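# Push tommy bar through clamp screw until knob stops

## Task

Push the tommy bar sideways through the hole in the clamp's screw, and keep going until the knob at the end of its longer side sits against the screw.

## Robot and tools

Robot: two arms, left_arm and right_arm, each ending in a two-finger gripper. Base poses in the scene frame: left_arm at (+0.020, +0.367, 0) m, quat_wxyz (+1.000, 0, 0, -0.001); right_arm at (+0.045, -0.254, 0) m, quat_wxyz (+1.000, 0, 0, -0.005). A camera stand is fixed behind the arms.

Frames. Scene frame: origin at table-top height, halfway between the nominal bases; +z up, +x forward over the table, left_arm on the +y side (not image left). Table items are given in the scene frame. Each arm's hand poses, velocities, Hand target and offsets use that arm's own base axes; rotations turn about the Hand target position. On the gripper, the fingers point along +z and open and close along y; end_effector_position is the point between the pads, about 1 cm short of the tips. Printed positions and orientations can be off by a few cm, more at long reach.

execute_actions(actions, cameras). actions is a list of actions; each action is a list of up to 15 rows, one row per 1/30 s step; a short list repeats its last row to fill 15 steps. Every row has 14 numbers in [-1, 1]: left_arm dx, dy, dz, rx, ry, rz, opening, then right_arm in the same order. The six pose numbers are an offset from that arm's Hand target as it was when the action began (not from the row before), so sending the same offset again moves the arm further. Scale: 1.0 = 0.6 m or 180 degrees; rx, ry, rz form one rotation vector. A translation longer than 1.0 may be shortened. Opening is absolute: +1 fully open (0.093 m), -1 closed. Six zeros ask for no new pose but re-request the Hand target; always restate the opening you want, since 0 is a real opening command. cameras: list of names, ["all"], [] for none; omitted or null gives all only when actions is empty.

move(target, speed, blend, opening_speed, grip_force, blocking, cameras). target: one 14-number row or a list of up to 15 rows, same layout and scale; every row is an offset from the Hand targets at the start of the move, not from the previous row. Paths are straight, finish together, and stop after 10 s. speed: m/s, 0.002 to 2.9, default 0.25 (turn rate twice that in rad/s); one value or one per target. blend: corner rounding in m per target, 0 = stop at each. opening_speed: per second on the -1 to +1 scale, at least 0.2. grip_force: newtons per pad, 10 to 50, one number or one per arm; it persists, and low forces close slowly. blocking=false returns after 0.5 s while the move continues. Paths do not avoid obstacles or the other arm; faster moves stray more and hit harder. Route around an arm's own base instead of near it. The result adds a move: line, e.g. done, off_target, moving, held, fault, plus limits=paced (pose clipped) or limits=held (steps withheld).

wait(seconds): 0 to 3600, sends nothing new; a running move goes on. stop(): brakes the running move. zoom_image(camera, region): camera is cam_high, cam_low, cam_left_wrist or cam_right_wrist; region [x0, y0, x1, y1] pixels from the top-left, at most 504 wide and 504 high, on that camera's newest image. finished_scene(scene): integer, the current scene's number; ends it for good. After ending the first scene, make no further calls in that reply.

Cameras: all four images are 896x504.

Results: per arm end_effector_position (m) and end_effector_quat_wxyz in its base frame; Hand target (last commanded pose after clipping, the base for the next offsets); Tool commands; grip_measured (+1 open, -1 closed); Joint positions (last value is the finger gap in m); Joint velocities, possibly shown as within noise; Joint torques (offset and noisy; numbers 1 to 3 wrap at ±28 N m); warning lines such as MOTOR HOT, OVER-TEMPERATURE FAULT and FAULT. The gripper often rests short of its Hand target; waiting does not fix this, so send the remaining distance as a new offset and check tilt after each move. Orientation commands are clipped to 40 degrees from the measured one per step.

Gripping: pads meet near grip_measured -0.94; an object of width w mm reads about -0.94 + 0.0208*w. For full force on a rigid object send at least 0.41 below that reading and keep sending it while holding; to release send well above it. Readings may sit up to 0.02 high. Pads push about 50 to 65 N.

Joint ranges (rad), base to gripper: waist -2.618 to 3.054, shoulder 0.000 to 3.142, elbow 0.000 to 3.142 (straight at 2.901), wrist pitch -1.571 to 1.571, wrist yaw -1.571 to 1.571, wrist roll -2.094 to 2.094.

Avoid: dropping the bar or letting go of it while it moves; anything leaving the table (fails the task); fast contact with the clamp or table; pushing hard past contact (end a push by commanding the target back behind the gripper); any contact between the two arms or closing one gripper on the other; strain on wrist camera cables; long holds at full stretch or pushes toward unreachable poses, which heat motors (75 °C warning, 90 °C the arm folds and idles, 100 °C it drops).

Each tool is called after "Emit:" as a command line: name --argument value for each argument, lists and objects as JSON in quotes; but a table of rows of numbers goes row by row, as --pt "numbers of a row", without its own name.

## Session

Emit:
execute_actions --actions '[]'

Emit:
zoom_image --camera "cam_high" --region '[380, 120, 580, 320]'

Scene clock: 0.00 s.
left_arm: end_effector_position=(+0.3706, +0.0258, +0.0723) grip_measured=+1.000 end_effector_quat_wxyz=(+0.542, -0.041, +0.839, -0.002) | right_arm: end_effector_position=(+0.3898, -0.0212, +0.0880) grip_measured=+1.000 end_effector_quat_wxyz=(+0.573, +0.060, +0.817, -0.032)
Joint positions: left_arm=[0.087 1.508 0.32 0.763 0.038 -0.036 0.093] | right_arm=[-0.004 1.565 0.365 0.849 0.117 0.061 0.093]
Joint velocities: within noise
Joint torques (N m): no reading
Heat: left arm: 31 °C; right arm: 36 °C.
Hand target: left_arm +0.3754, +0.0262, +0.0824; +0.556, -0.041, +0.830, -0.002 | right_arm +0.3923, -0.0211, +0.0938; +0.580, +0.061, +0.812, -0.031
Tool commands: left_gripper/opening=+1.0 right_gripper/opening=+1.0

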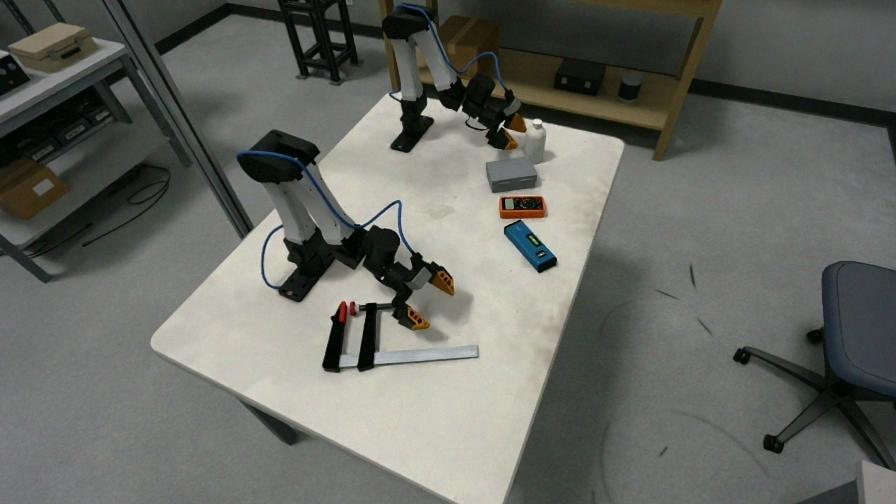

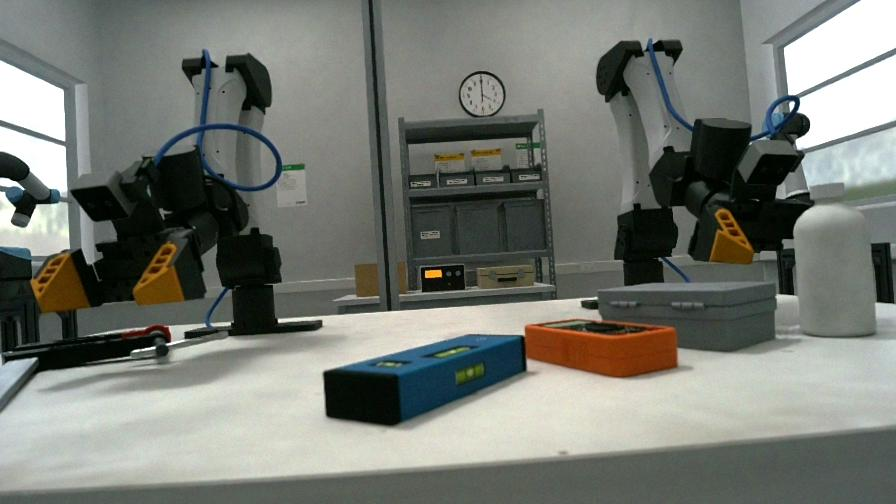

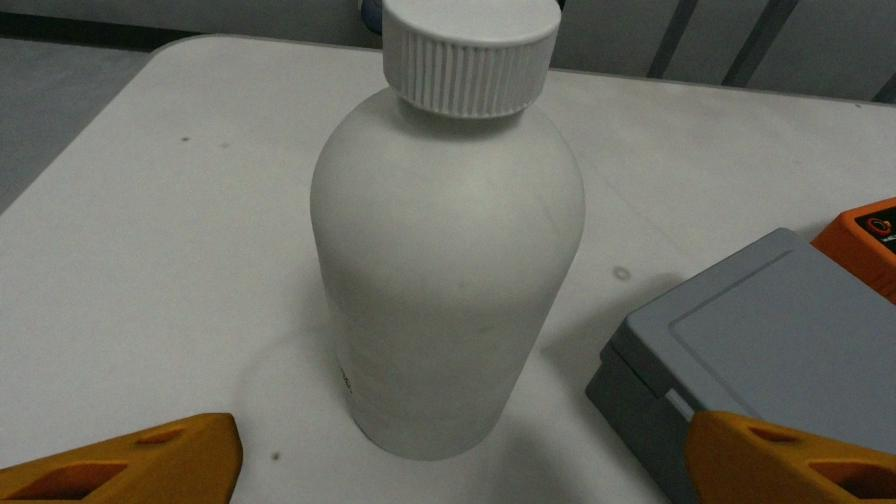

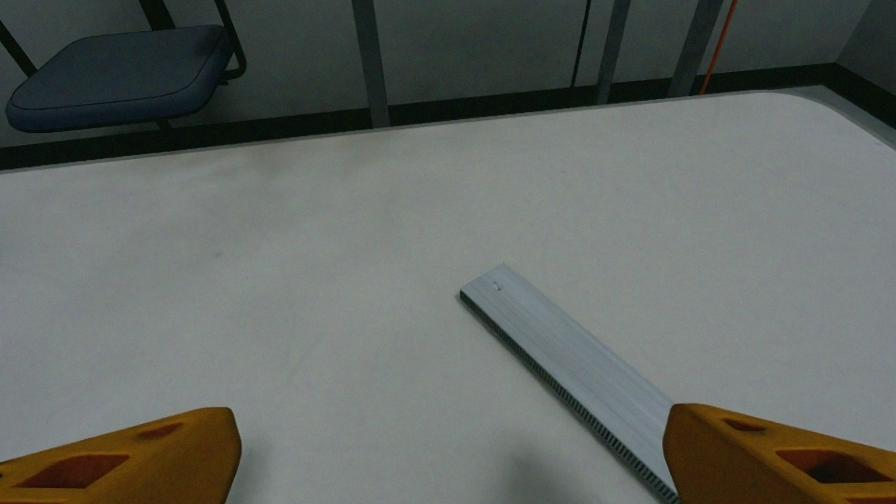

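Scaled by 2.520 from the camera's image (finer frame: 1280x720).

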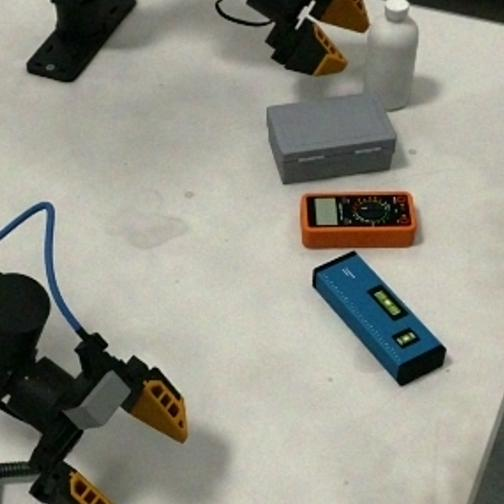

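Emit:
zoom_image --camera "cam_high" --region '[310, 260, 490, 380]'

Emit:
zoom_image --camera "cam_low" --region '[0, 300, 240, 420]'

Scaled by 2.800 from the camera's image (finer frame: 1280x720).

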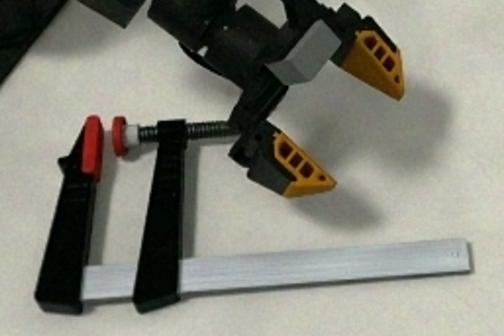

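Scaled by 2.100 from the camera's image (finer frame: 1280x720).

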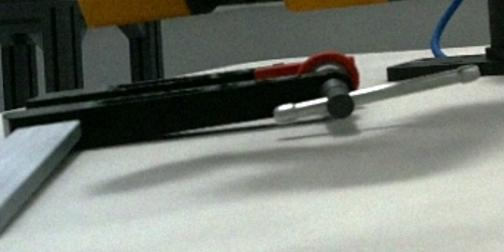

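Emit:
move --target '[0, 0, 0, 0, 0, 0, 1, -0.2538, 0.1968, 0.0237, 0.2458, 0.3285, -0.2828, -0.95]' --speed 0.3 --cameras '["cam_high", "cam_low", "cam_right_wrist"]'

Scene clock: 15.13 s.
left_arm: end_effector_position=(+0.3706, +0.0258, +0.0723) grip_measured=+1.000 end_effector_quat_wxyz=(+0.542, -0.041, +0.839, -0.002) | right_arm: end_effector_position=(+0.2347, +0.0930, +0.1039) grip_measured=-0.947 end_effector_quat_wxyz=(+0.001, +0.549, +0.836, -0.004)
Joint positions: left_arm=[0.087 1.508 0.32 0.763 0.038 -0.036 0.093] | right_arm=[0.382 1.508 1.146 -1.214 0.006 1.545 0]
Joint torques (N m): left_arm=[0.01 -5.24 6.39 2.16 0.04 -0.04] | right_arm=[0.01 -4.93 9.02 0.15 -0.02 0.25]
Heat: left arm: 33 °C; right arm: 38 °C.
Hand target: left_arm +0.3754, +0.0262, +0.0824; +0.556, -0.041, +0.830, -0.002 | right_arm +0.2401, +0.0969, +0.1080; +0.000, +0.555, +0.832, +0.000
Off the commanded pose: left_arm 0.011 m, 2 deg | right_arm 0.008 m, 1 deg.
move: done

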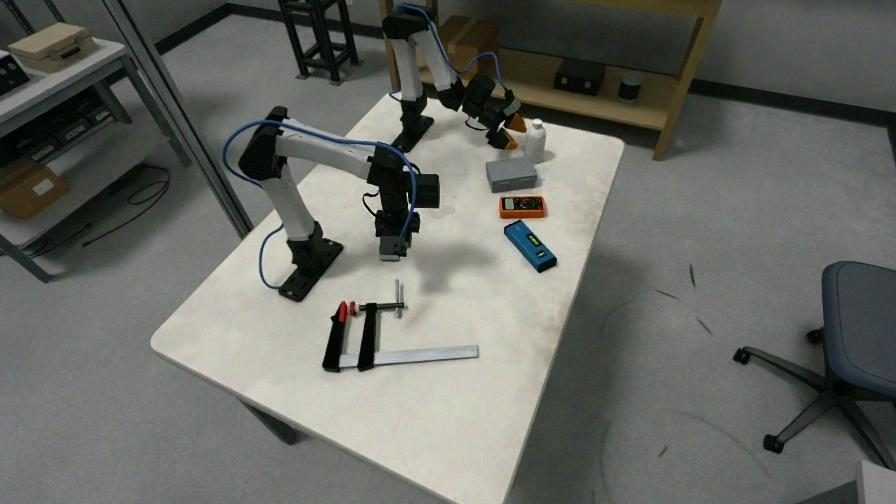

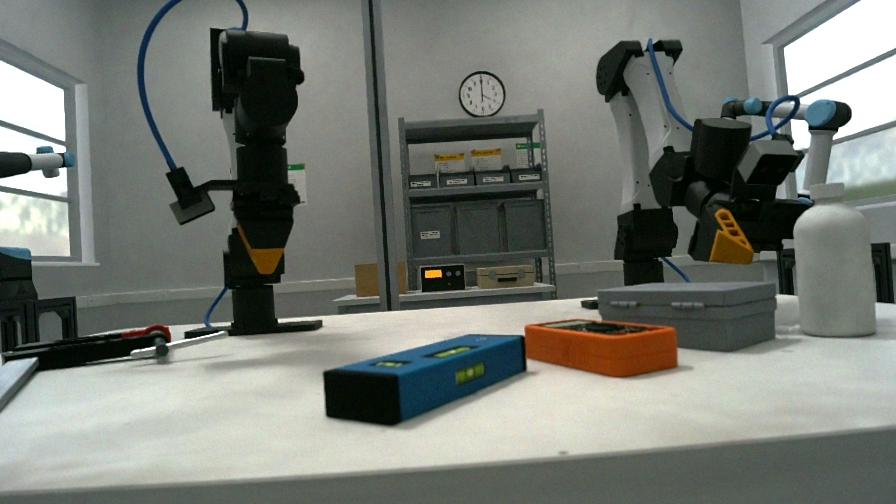

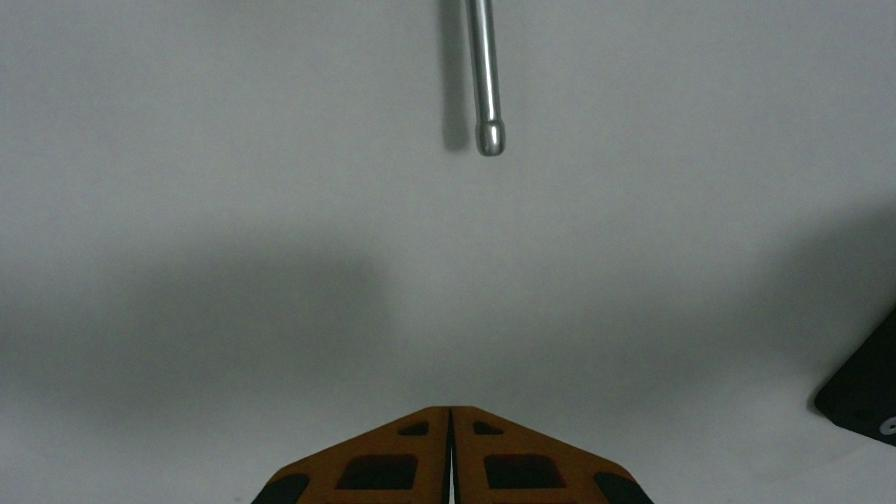

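Emit:
zoom_image --camera "cam_right_wrist" --region '[410, 0, 570, 180]'

Emit:
zoom_image --camera "cam_high" --region '[320, 260, 440, 380]'

Emit:
zoom_image --camera "cam_low" --region '[100, 310, 250, 380]'

Scaled by 2.800 from the camera's image (finer frame: 1280x720).

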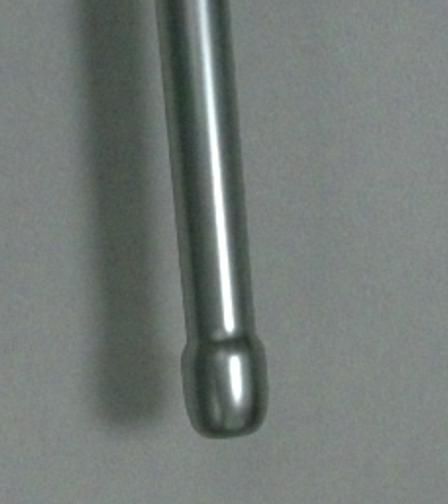

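Scaled by 4.200 from the camera's image (finer frame: 1280x720).

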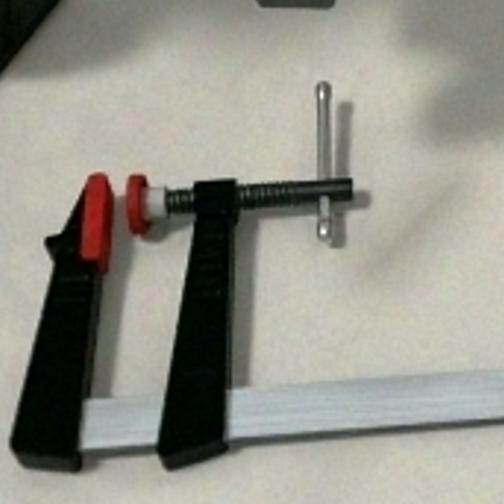

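Scaled by 3.360 from the camera's image (finer frame: 1280x720).

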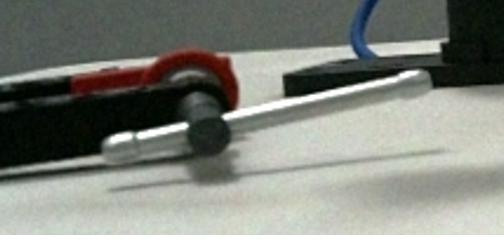

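Emit:
move --pt "0 0 0 0 0 0 1 -0.011 -0.0423 -0.0967 0 0 0.0322 -0.95" --pt "0 0 0 0 0 0 1 -0.011 -0.0423 -0.1467 0 0 0.0322 -0.95" --speed 0.12 --cameras '["cam_low", "cam_right_wrist"]'

Emit:
zoom_image --camera "cam_low" --region '[100, 290, 310, 380]'

Scene clock: 32.80 s.
left_arm: end_effector_position=(+0.3706, +0.0258, +0.0723) grip_measured=+1.000 end_effector_quat_wxyz=(+0.542, -0.041, +0.839, -0.002) | right_arm: end_effector_position=(+0.2342, +0.0730, +0.0252) grip_measured=-0.947 end_effector_quat_wxyz=(+0.005, +0.512, +0.859, +0.002)
Joint positions: left_arm=[0.087 1.508 0.32 0.763 0.038 -0.036 0.093] | right_arm=[0.305 1.555 0.864 -0.87 0.005 1.381 0]
Joint torques (N m): left_arm=[0.05 -5.3 6.53 2.16 0.05 0.02] | right_arm=[-1.01 -5.23 4.89 0.44 -0.02 -0.03]
Heat: left arm: 36 °C; right arm: 40 °C.
Hand target: left_arm +0.3754, +0.0262, +0.0824; +0.556, -0.041, +0.830, -0.002 | right_arm +0.2335, +0.0715, +0.0200; +0.000, +0.513, +0.859, +0.000
Off the commanded pose: left_arm 0.011 m, 2 deg | right_arm 0.005 m, 1 deg.
move: done

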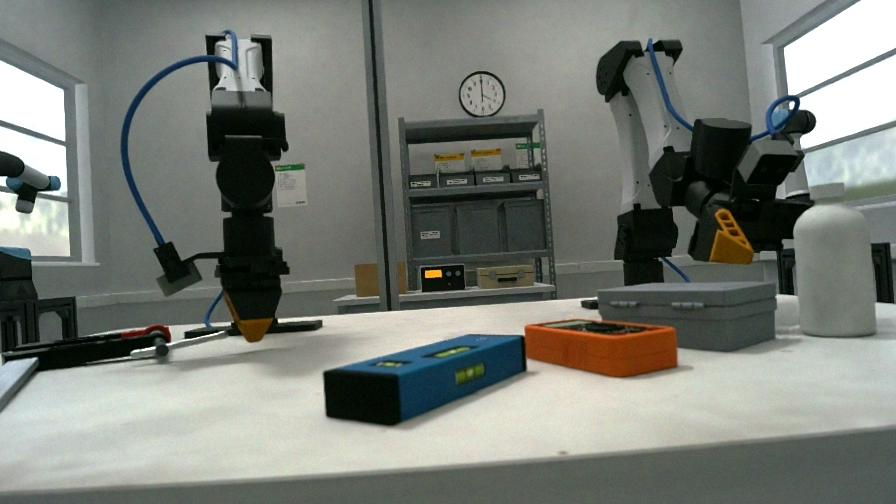

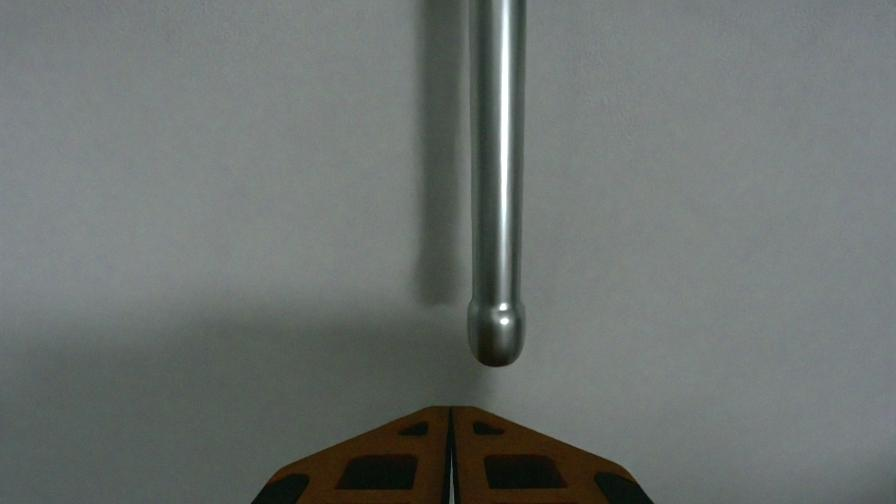

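Scaled by 2.400 from the camera's image (finer frame: 1280x720).

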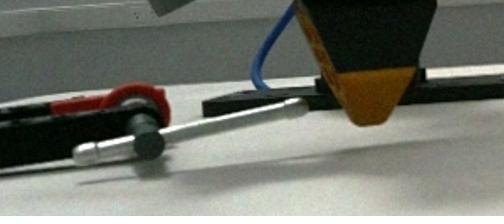

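Emit:
move --pt "0 0 0 0 0 0 1 -0.0115 -0.0062 -0.0058 0 0 0.0089 -0.95" --pt "0 0 0 0 0 0 1 0.0268 -0.0708 -0.0058 0 0 0.0089 -0.95" --speed 0.06 --cameras '["cam_high", "cam_low", "cam_right_wrist"]'

Emit:
zoom_image --camera "cam_low" --region '[100, 290, 310, 380]'

Scene clock: 38.73 s.
left_arm: end_effector_position=(+0.3706, +0.0258, +0.0723) grip_measured=+1.000 end_effector_quat_wxyz=(+0.542, -0.041, +0.839, -0.002) | right_arm: end_effector_position=(+0.2381, +0.0295, +0.0143) grip_measured=-0.947 end_effector_quat_wxyz=(-0.009, +0.501, +0.866, -0.006)
Joint positions: left_arm=[0.087 1.508 0.32 0.763 0.038 -0.036 0.093] | right_arm=[0.123 1.585 0.845 -0.853 0 1.172 0]
Joint torques (N m): left_arm=[0.03 -5.34 6.56 2.18 0.03 -0.05] | right_arm=[-0.92 -5.05 7.95 0.34 0.03 -0.03]
Heat: left arm: 37 °C; right arm: 41 °C.
Hand target: left_arm +0.3754, +0.0262, +0.0824; +0.556, -0.041, +0.830, -0.002 | right_arm +0.2496, +0.0292, +0.0166; +0.000, +0.500, +0.866, +0.000
Off the commanded pose: left_arm 0.011 m, 2 deg | right_arm 0.012 m, 1 deg.
move: off_target (right_arm)

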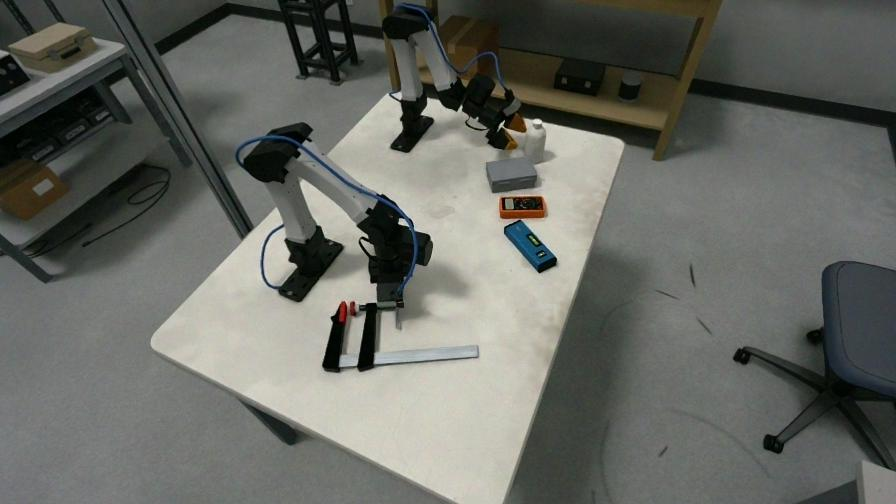

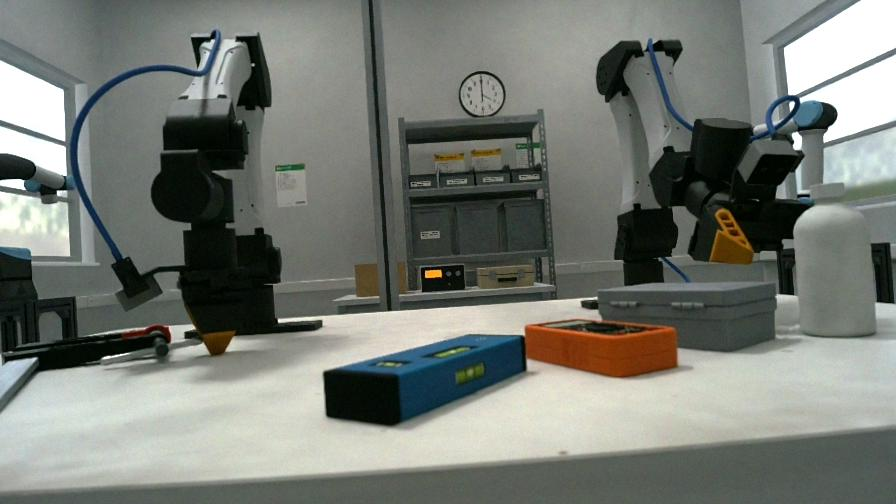

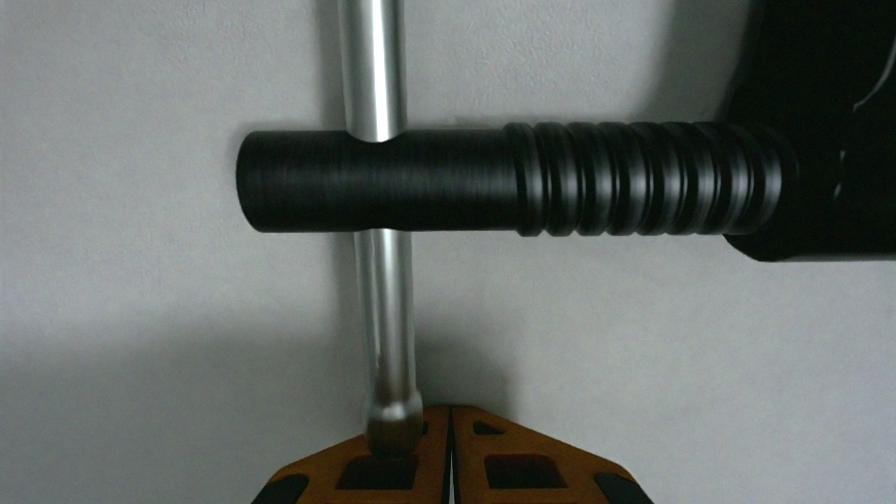

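Scaled by 2.400 from the camera's image (finer frame: 1280x720).

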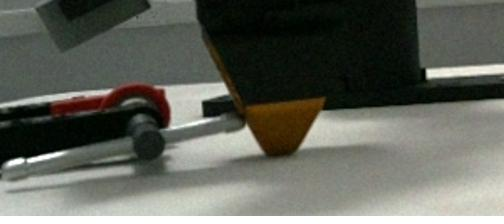

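Emit:
move --target '[0, 0, 0, 0, 0, 0, 1, 0.0087, 0.0253, 0.0133, 0, 0, 0, -0.95]' --speed 0.06 --cameras '["cam_right_wrist"]'

Scene clock: 45.10 s.
left_arm: end_effector_position=(+0.3706, +0.0258, +0.0723) grip_measured=+1.000 end_effector_quat_wxyz=(+0.542, -0.041, +0.839, -0.002) | right_arm: end_effector_position=(+0.2484, +0.0413, +0.0223) grip_measured=-0.947 end_effector_quat_wxyz=(-0.001, +0.497, +0.868, -0.001)
Joint positions: left_arm=[0.087 1.508 0.32 0.763 0.038 -0.036 0.093] | right_arm=[0.165 1.597 0.894 -0.871 0 1.205 0]
Joint torques (N m): left_arm=[-0.01 -5.34 6.54 2.19 -0.04 -0.02] | right_arm=[0.49 -5.29 8.05 0.23 0.03 0.22]
Heat: left arm: 38 °C; right arm: 42 °C.
Hand target: left_arm +0.3754, +0.0262, +0.0824; +0.556, -0.041, +0.830, -0.002 | right_arm +0.2548, +0.0443, +0.0245; +0.000, +0.500, +0.866, +0.000
Off the commanded pose: left_arm 0.011 m, 2 deg | right_arm 0.008 m, 0 deg.
move: done

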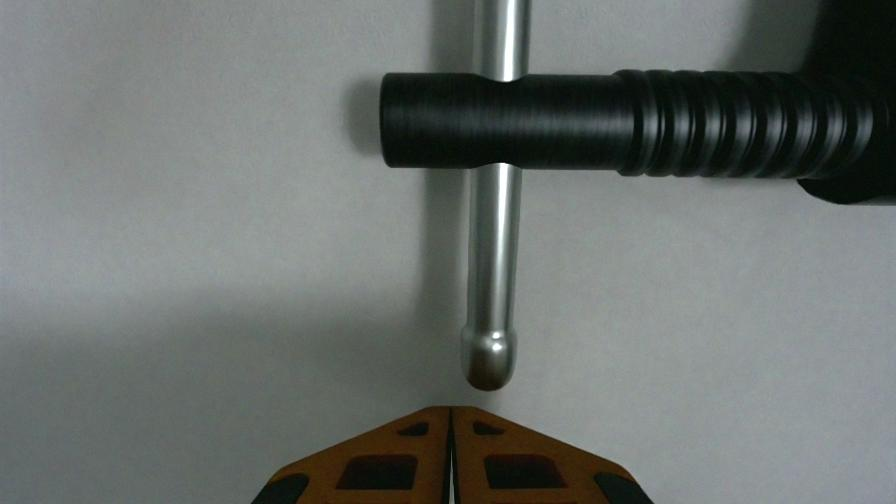

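Emit:
move --target '[0, 0, 0, 0, 0, 0, 1, 0.0253, -0.0753, -0.0067, 0, 0, 0, -0.95]' --speed 0.05 --cameras '["cam_low", "cam_right_wrist"]'

Emit:
zoom_image --camera "cam_right_wrist" --region '[330, 250, 590, 504]'

Scene clock: 50.20 s.
left_arm: end_effector_position=(+0.3706, +0.0258, +0.0723) grip_measured=+1.000 end_effector_quat_wxyz=(+0.542, -0.041, +0.839, -0.002) | right_arm: end_effector_position=(+0.2576, +0.0054, +0.0187) grip_measured=-0.947 end_effector_quat_wxyz=(-0.014, +0.498, +0.867, +0.001)
Joint positions: left_arm=[0.087 1.508 0.32 0.763 0.038 -0.036 0.093] | right_arm=[0.011 1.643 0.926 -0.877 -0.015 1.053 0]
Joint torques (N m): left_arm=[-0.01 -5.16 6.68 2.13 0.03 -0.04] | right_arm=[-1.65 -5.52 8.21 0.36 0.19 -0.02]
Heat: left arm: 38 °C; right arm: 42 °C.
Hand target: left_arm +0.3754, +0.0262, +0.0824; +0.556, -0.041, +0.830, -0.002 | right_arm +0.2700, -0.0009, +0.0205; +0.000, +0.500, +0.866, +0.000
Off the commanded pose: left_arm 0.011 m, 2 deg | right_arm 0.014 m, 2 deg.
move: off_target (right_arm)

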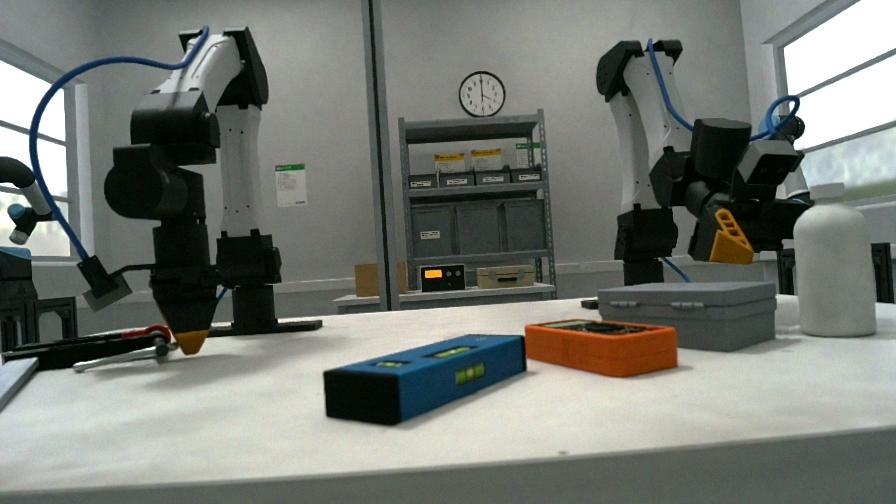

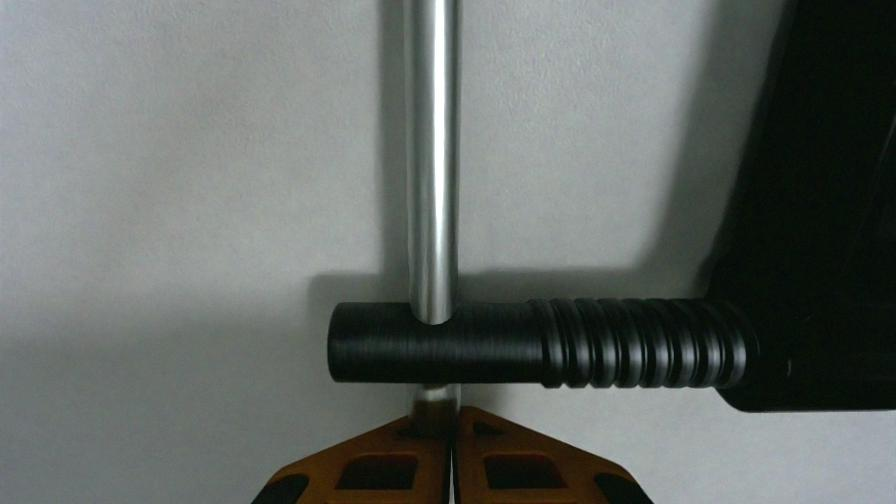

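Scaled by 1.938 from the camera's image (finer frame: 1280x720).

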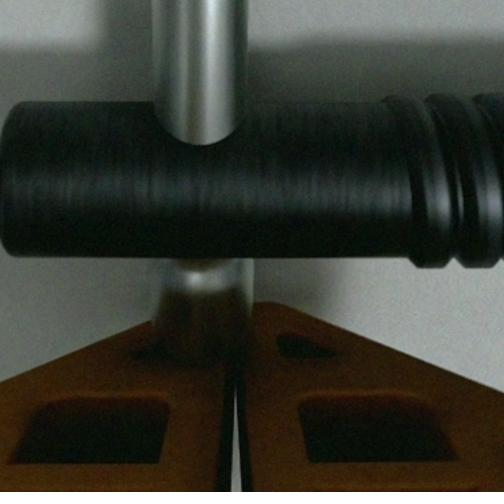

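Emit:
move --pt "0 0 0 0 0 0 1 -0.045 0.0608 0.005 0 0 0 -0.95" --pt "0 0 0 0 0 0 1 -0.045 0.0608 0.15 0 0 0 -0.95" --speed '[0.08, 0.15]' --cameras '["cam_high", "cam_low", "cam_right_wrist"]'

Emit:
zoom_image --camera "cam_right_wrist" --region '[380, 0, 620, 200]'

Emit:
zoom_image --camera "cam_low" --region '[40, 310, 220, 400]'

Scene clock: 54.83 s.
left_arm: end_effector_position=(+0.3706, +0.0258, +0.0723) grip_measured=+1.000 end_effector_quat_wxyz=(+0.542, -0.041, +0.839, -0.002) | right_arm: end_effector_position=(+0.2373, +0.0354, +0.0990) grip_measured=-0.947 end_effector_quat_wxyz=(-0.020, +0.497, +0.867, -0.006)
Joint positions: left_arm=[0.087 1.508 0.32 0.763 0.038 -0.036 0.093] | right_arm=[0.138 1.493 1.112 -1.228 -0.015 1.179 0]
Joint torques (N m): left_arm=[-0.02 -5.27 6.45 2.24 0 -0.06] | right_arm=[0.54 -8.51 8.51 0.11 0.18 0.22]
Heat: left arm: 38 °C; right arm: 43 °C.
Hand target: left_arm +0.3754, +0.0262, +0.0824; +0.556, -0.041, +0.830, -0.002 | right_arm +0.2430, +0.0356, +0.1105; +0.000, +0.500, +0.866, +0.000
Off the commanded pose: left_arm 0.011 m, 2 deg | right_arm 0.013 m, 2 deg.
move: off_target (right_arm)

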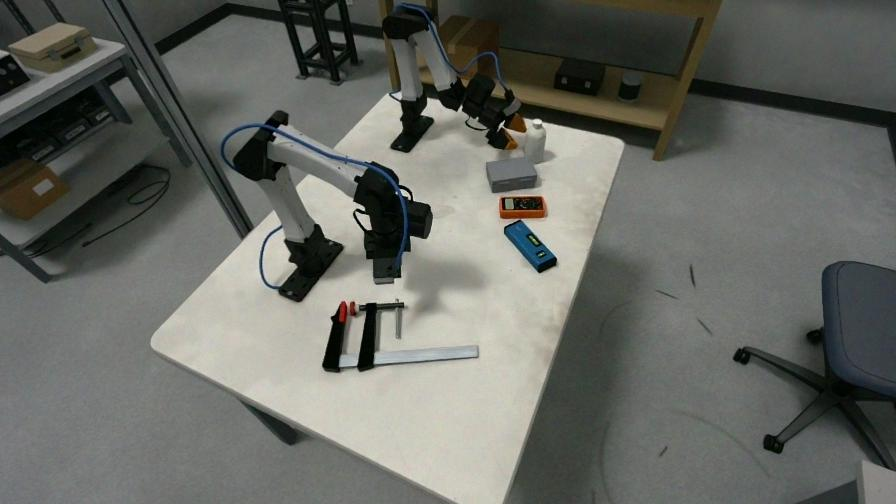

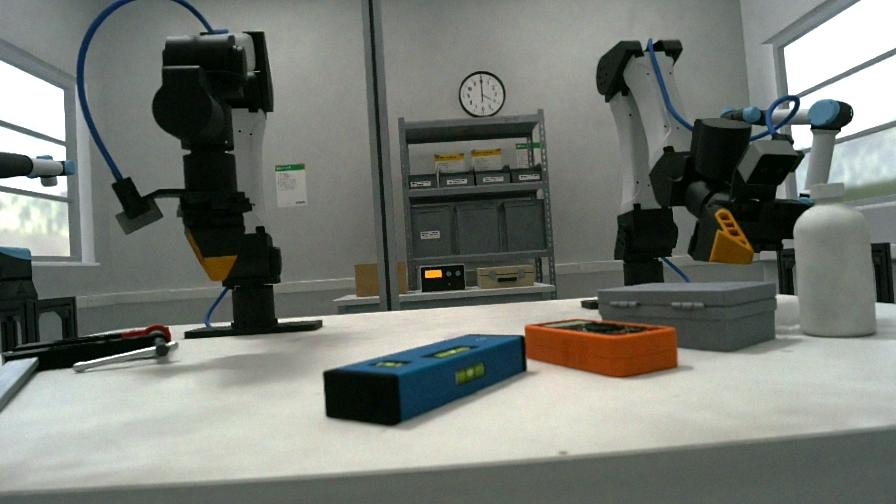

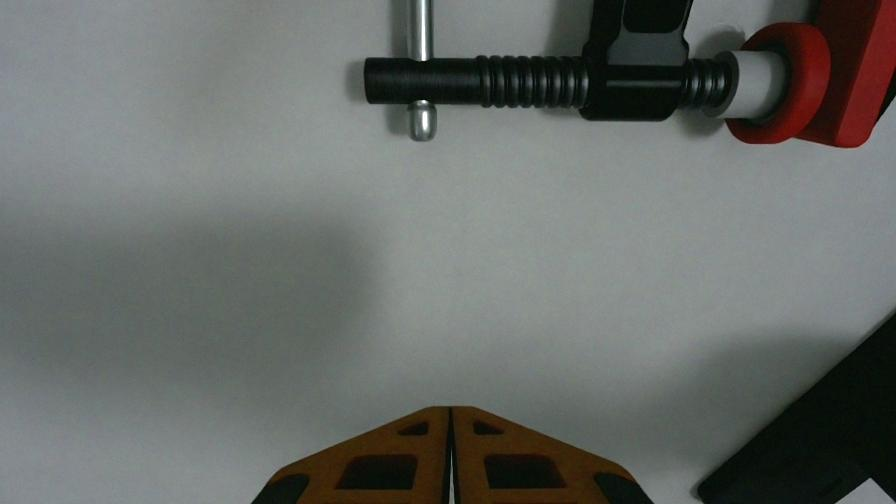

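Scaled by 2.100 from the camera's image (finer frame: 1280x720).

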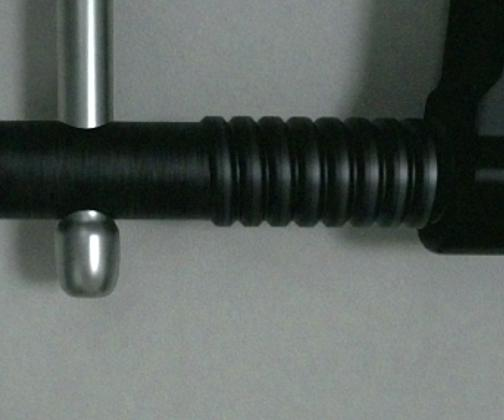

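Scaled by 2.800 from the camera's image (finer frame: 1280x720).

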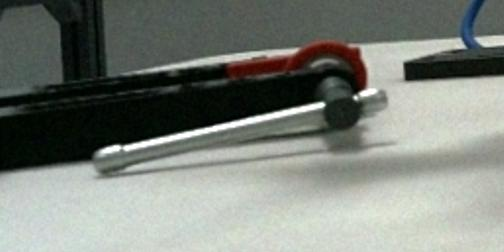

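Emit:
zoom_image --camera "cam_right_wrist" --region '[390, 80, 460, 150]'

Scaled by 7.200 from the camera's image (finer frame: 1280x720).

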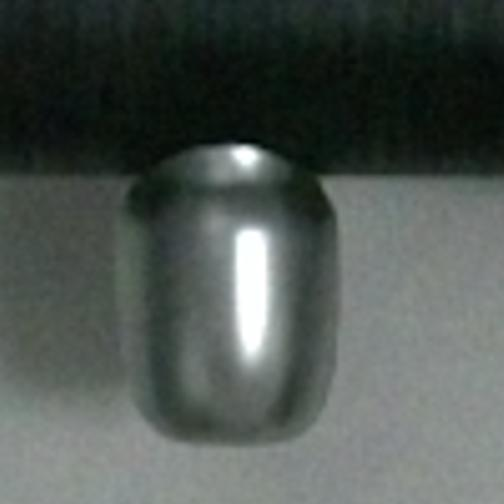

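Emit:
finished_scene --scene 2

The scene is finished: the task was done.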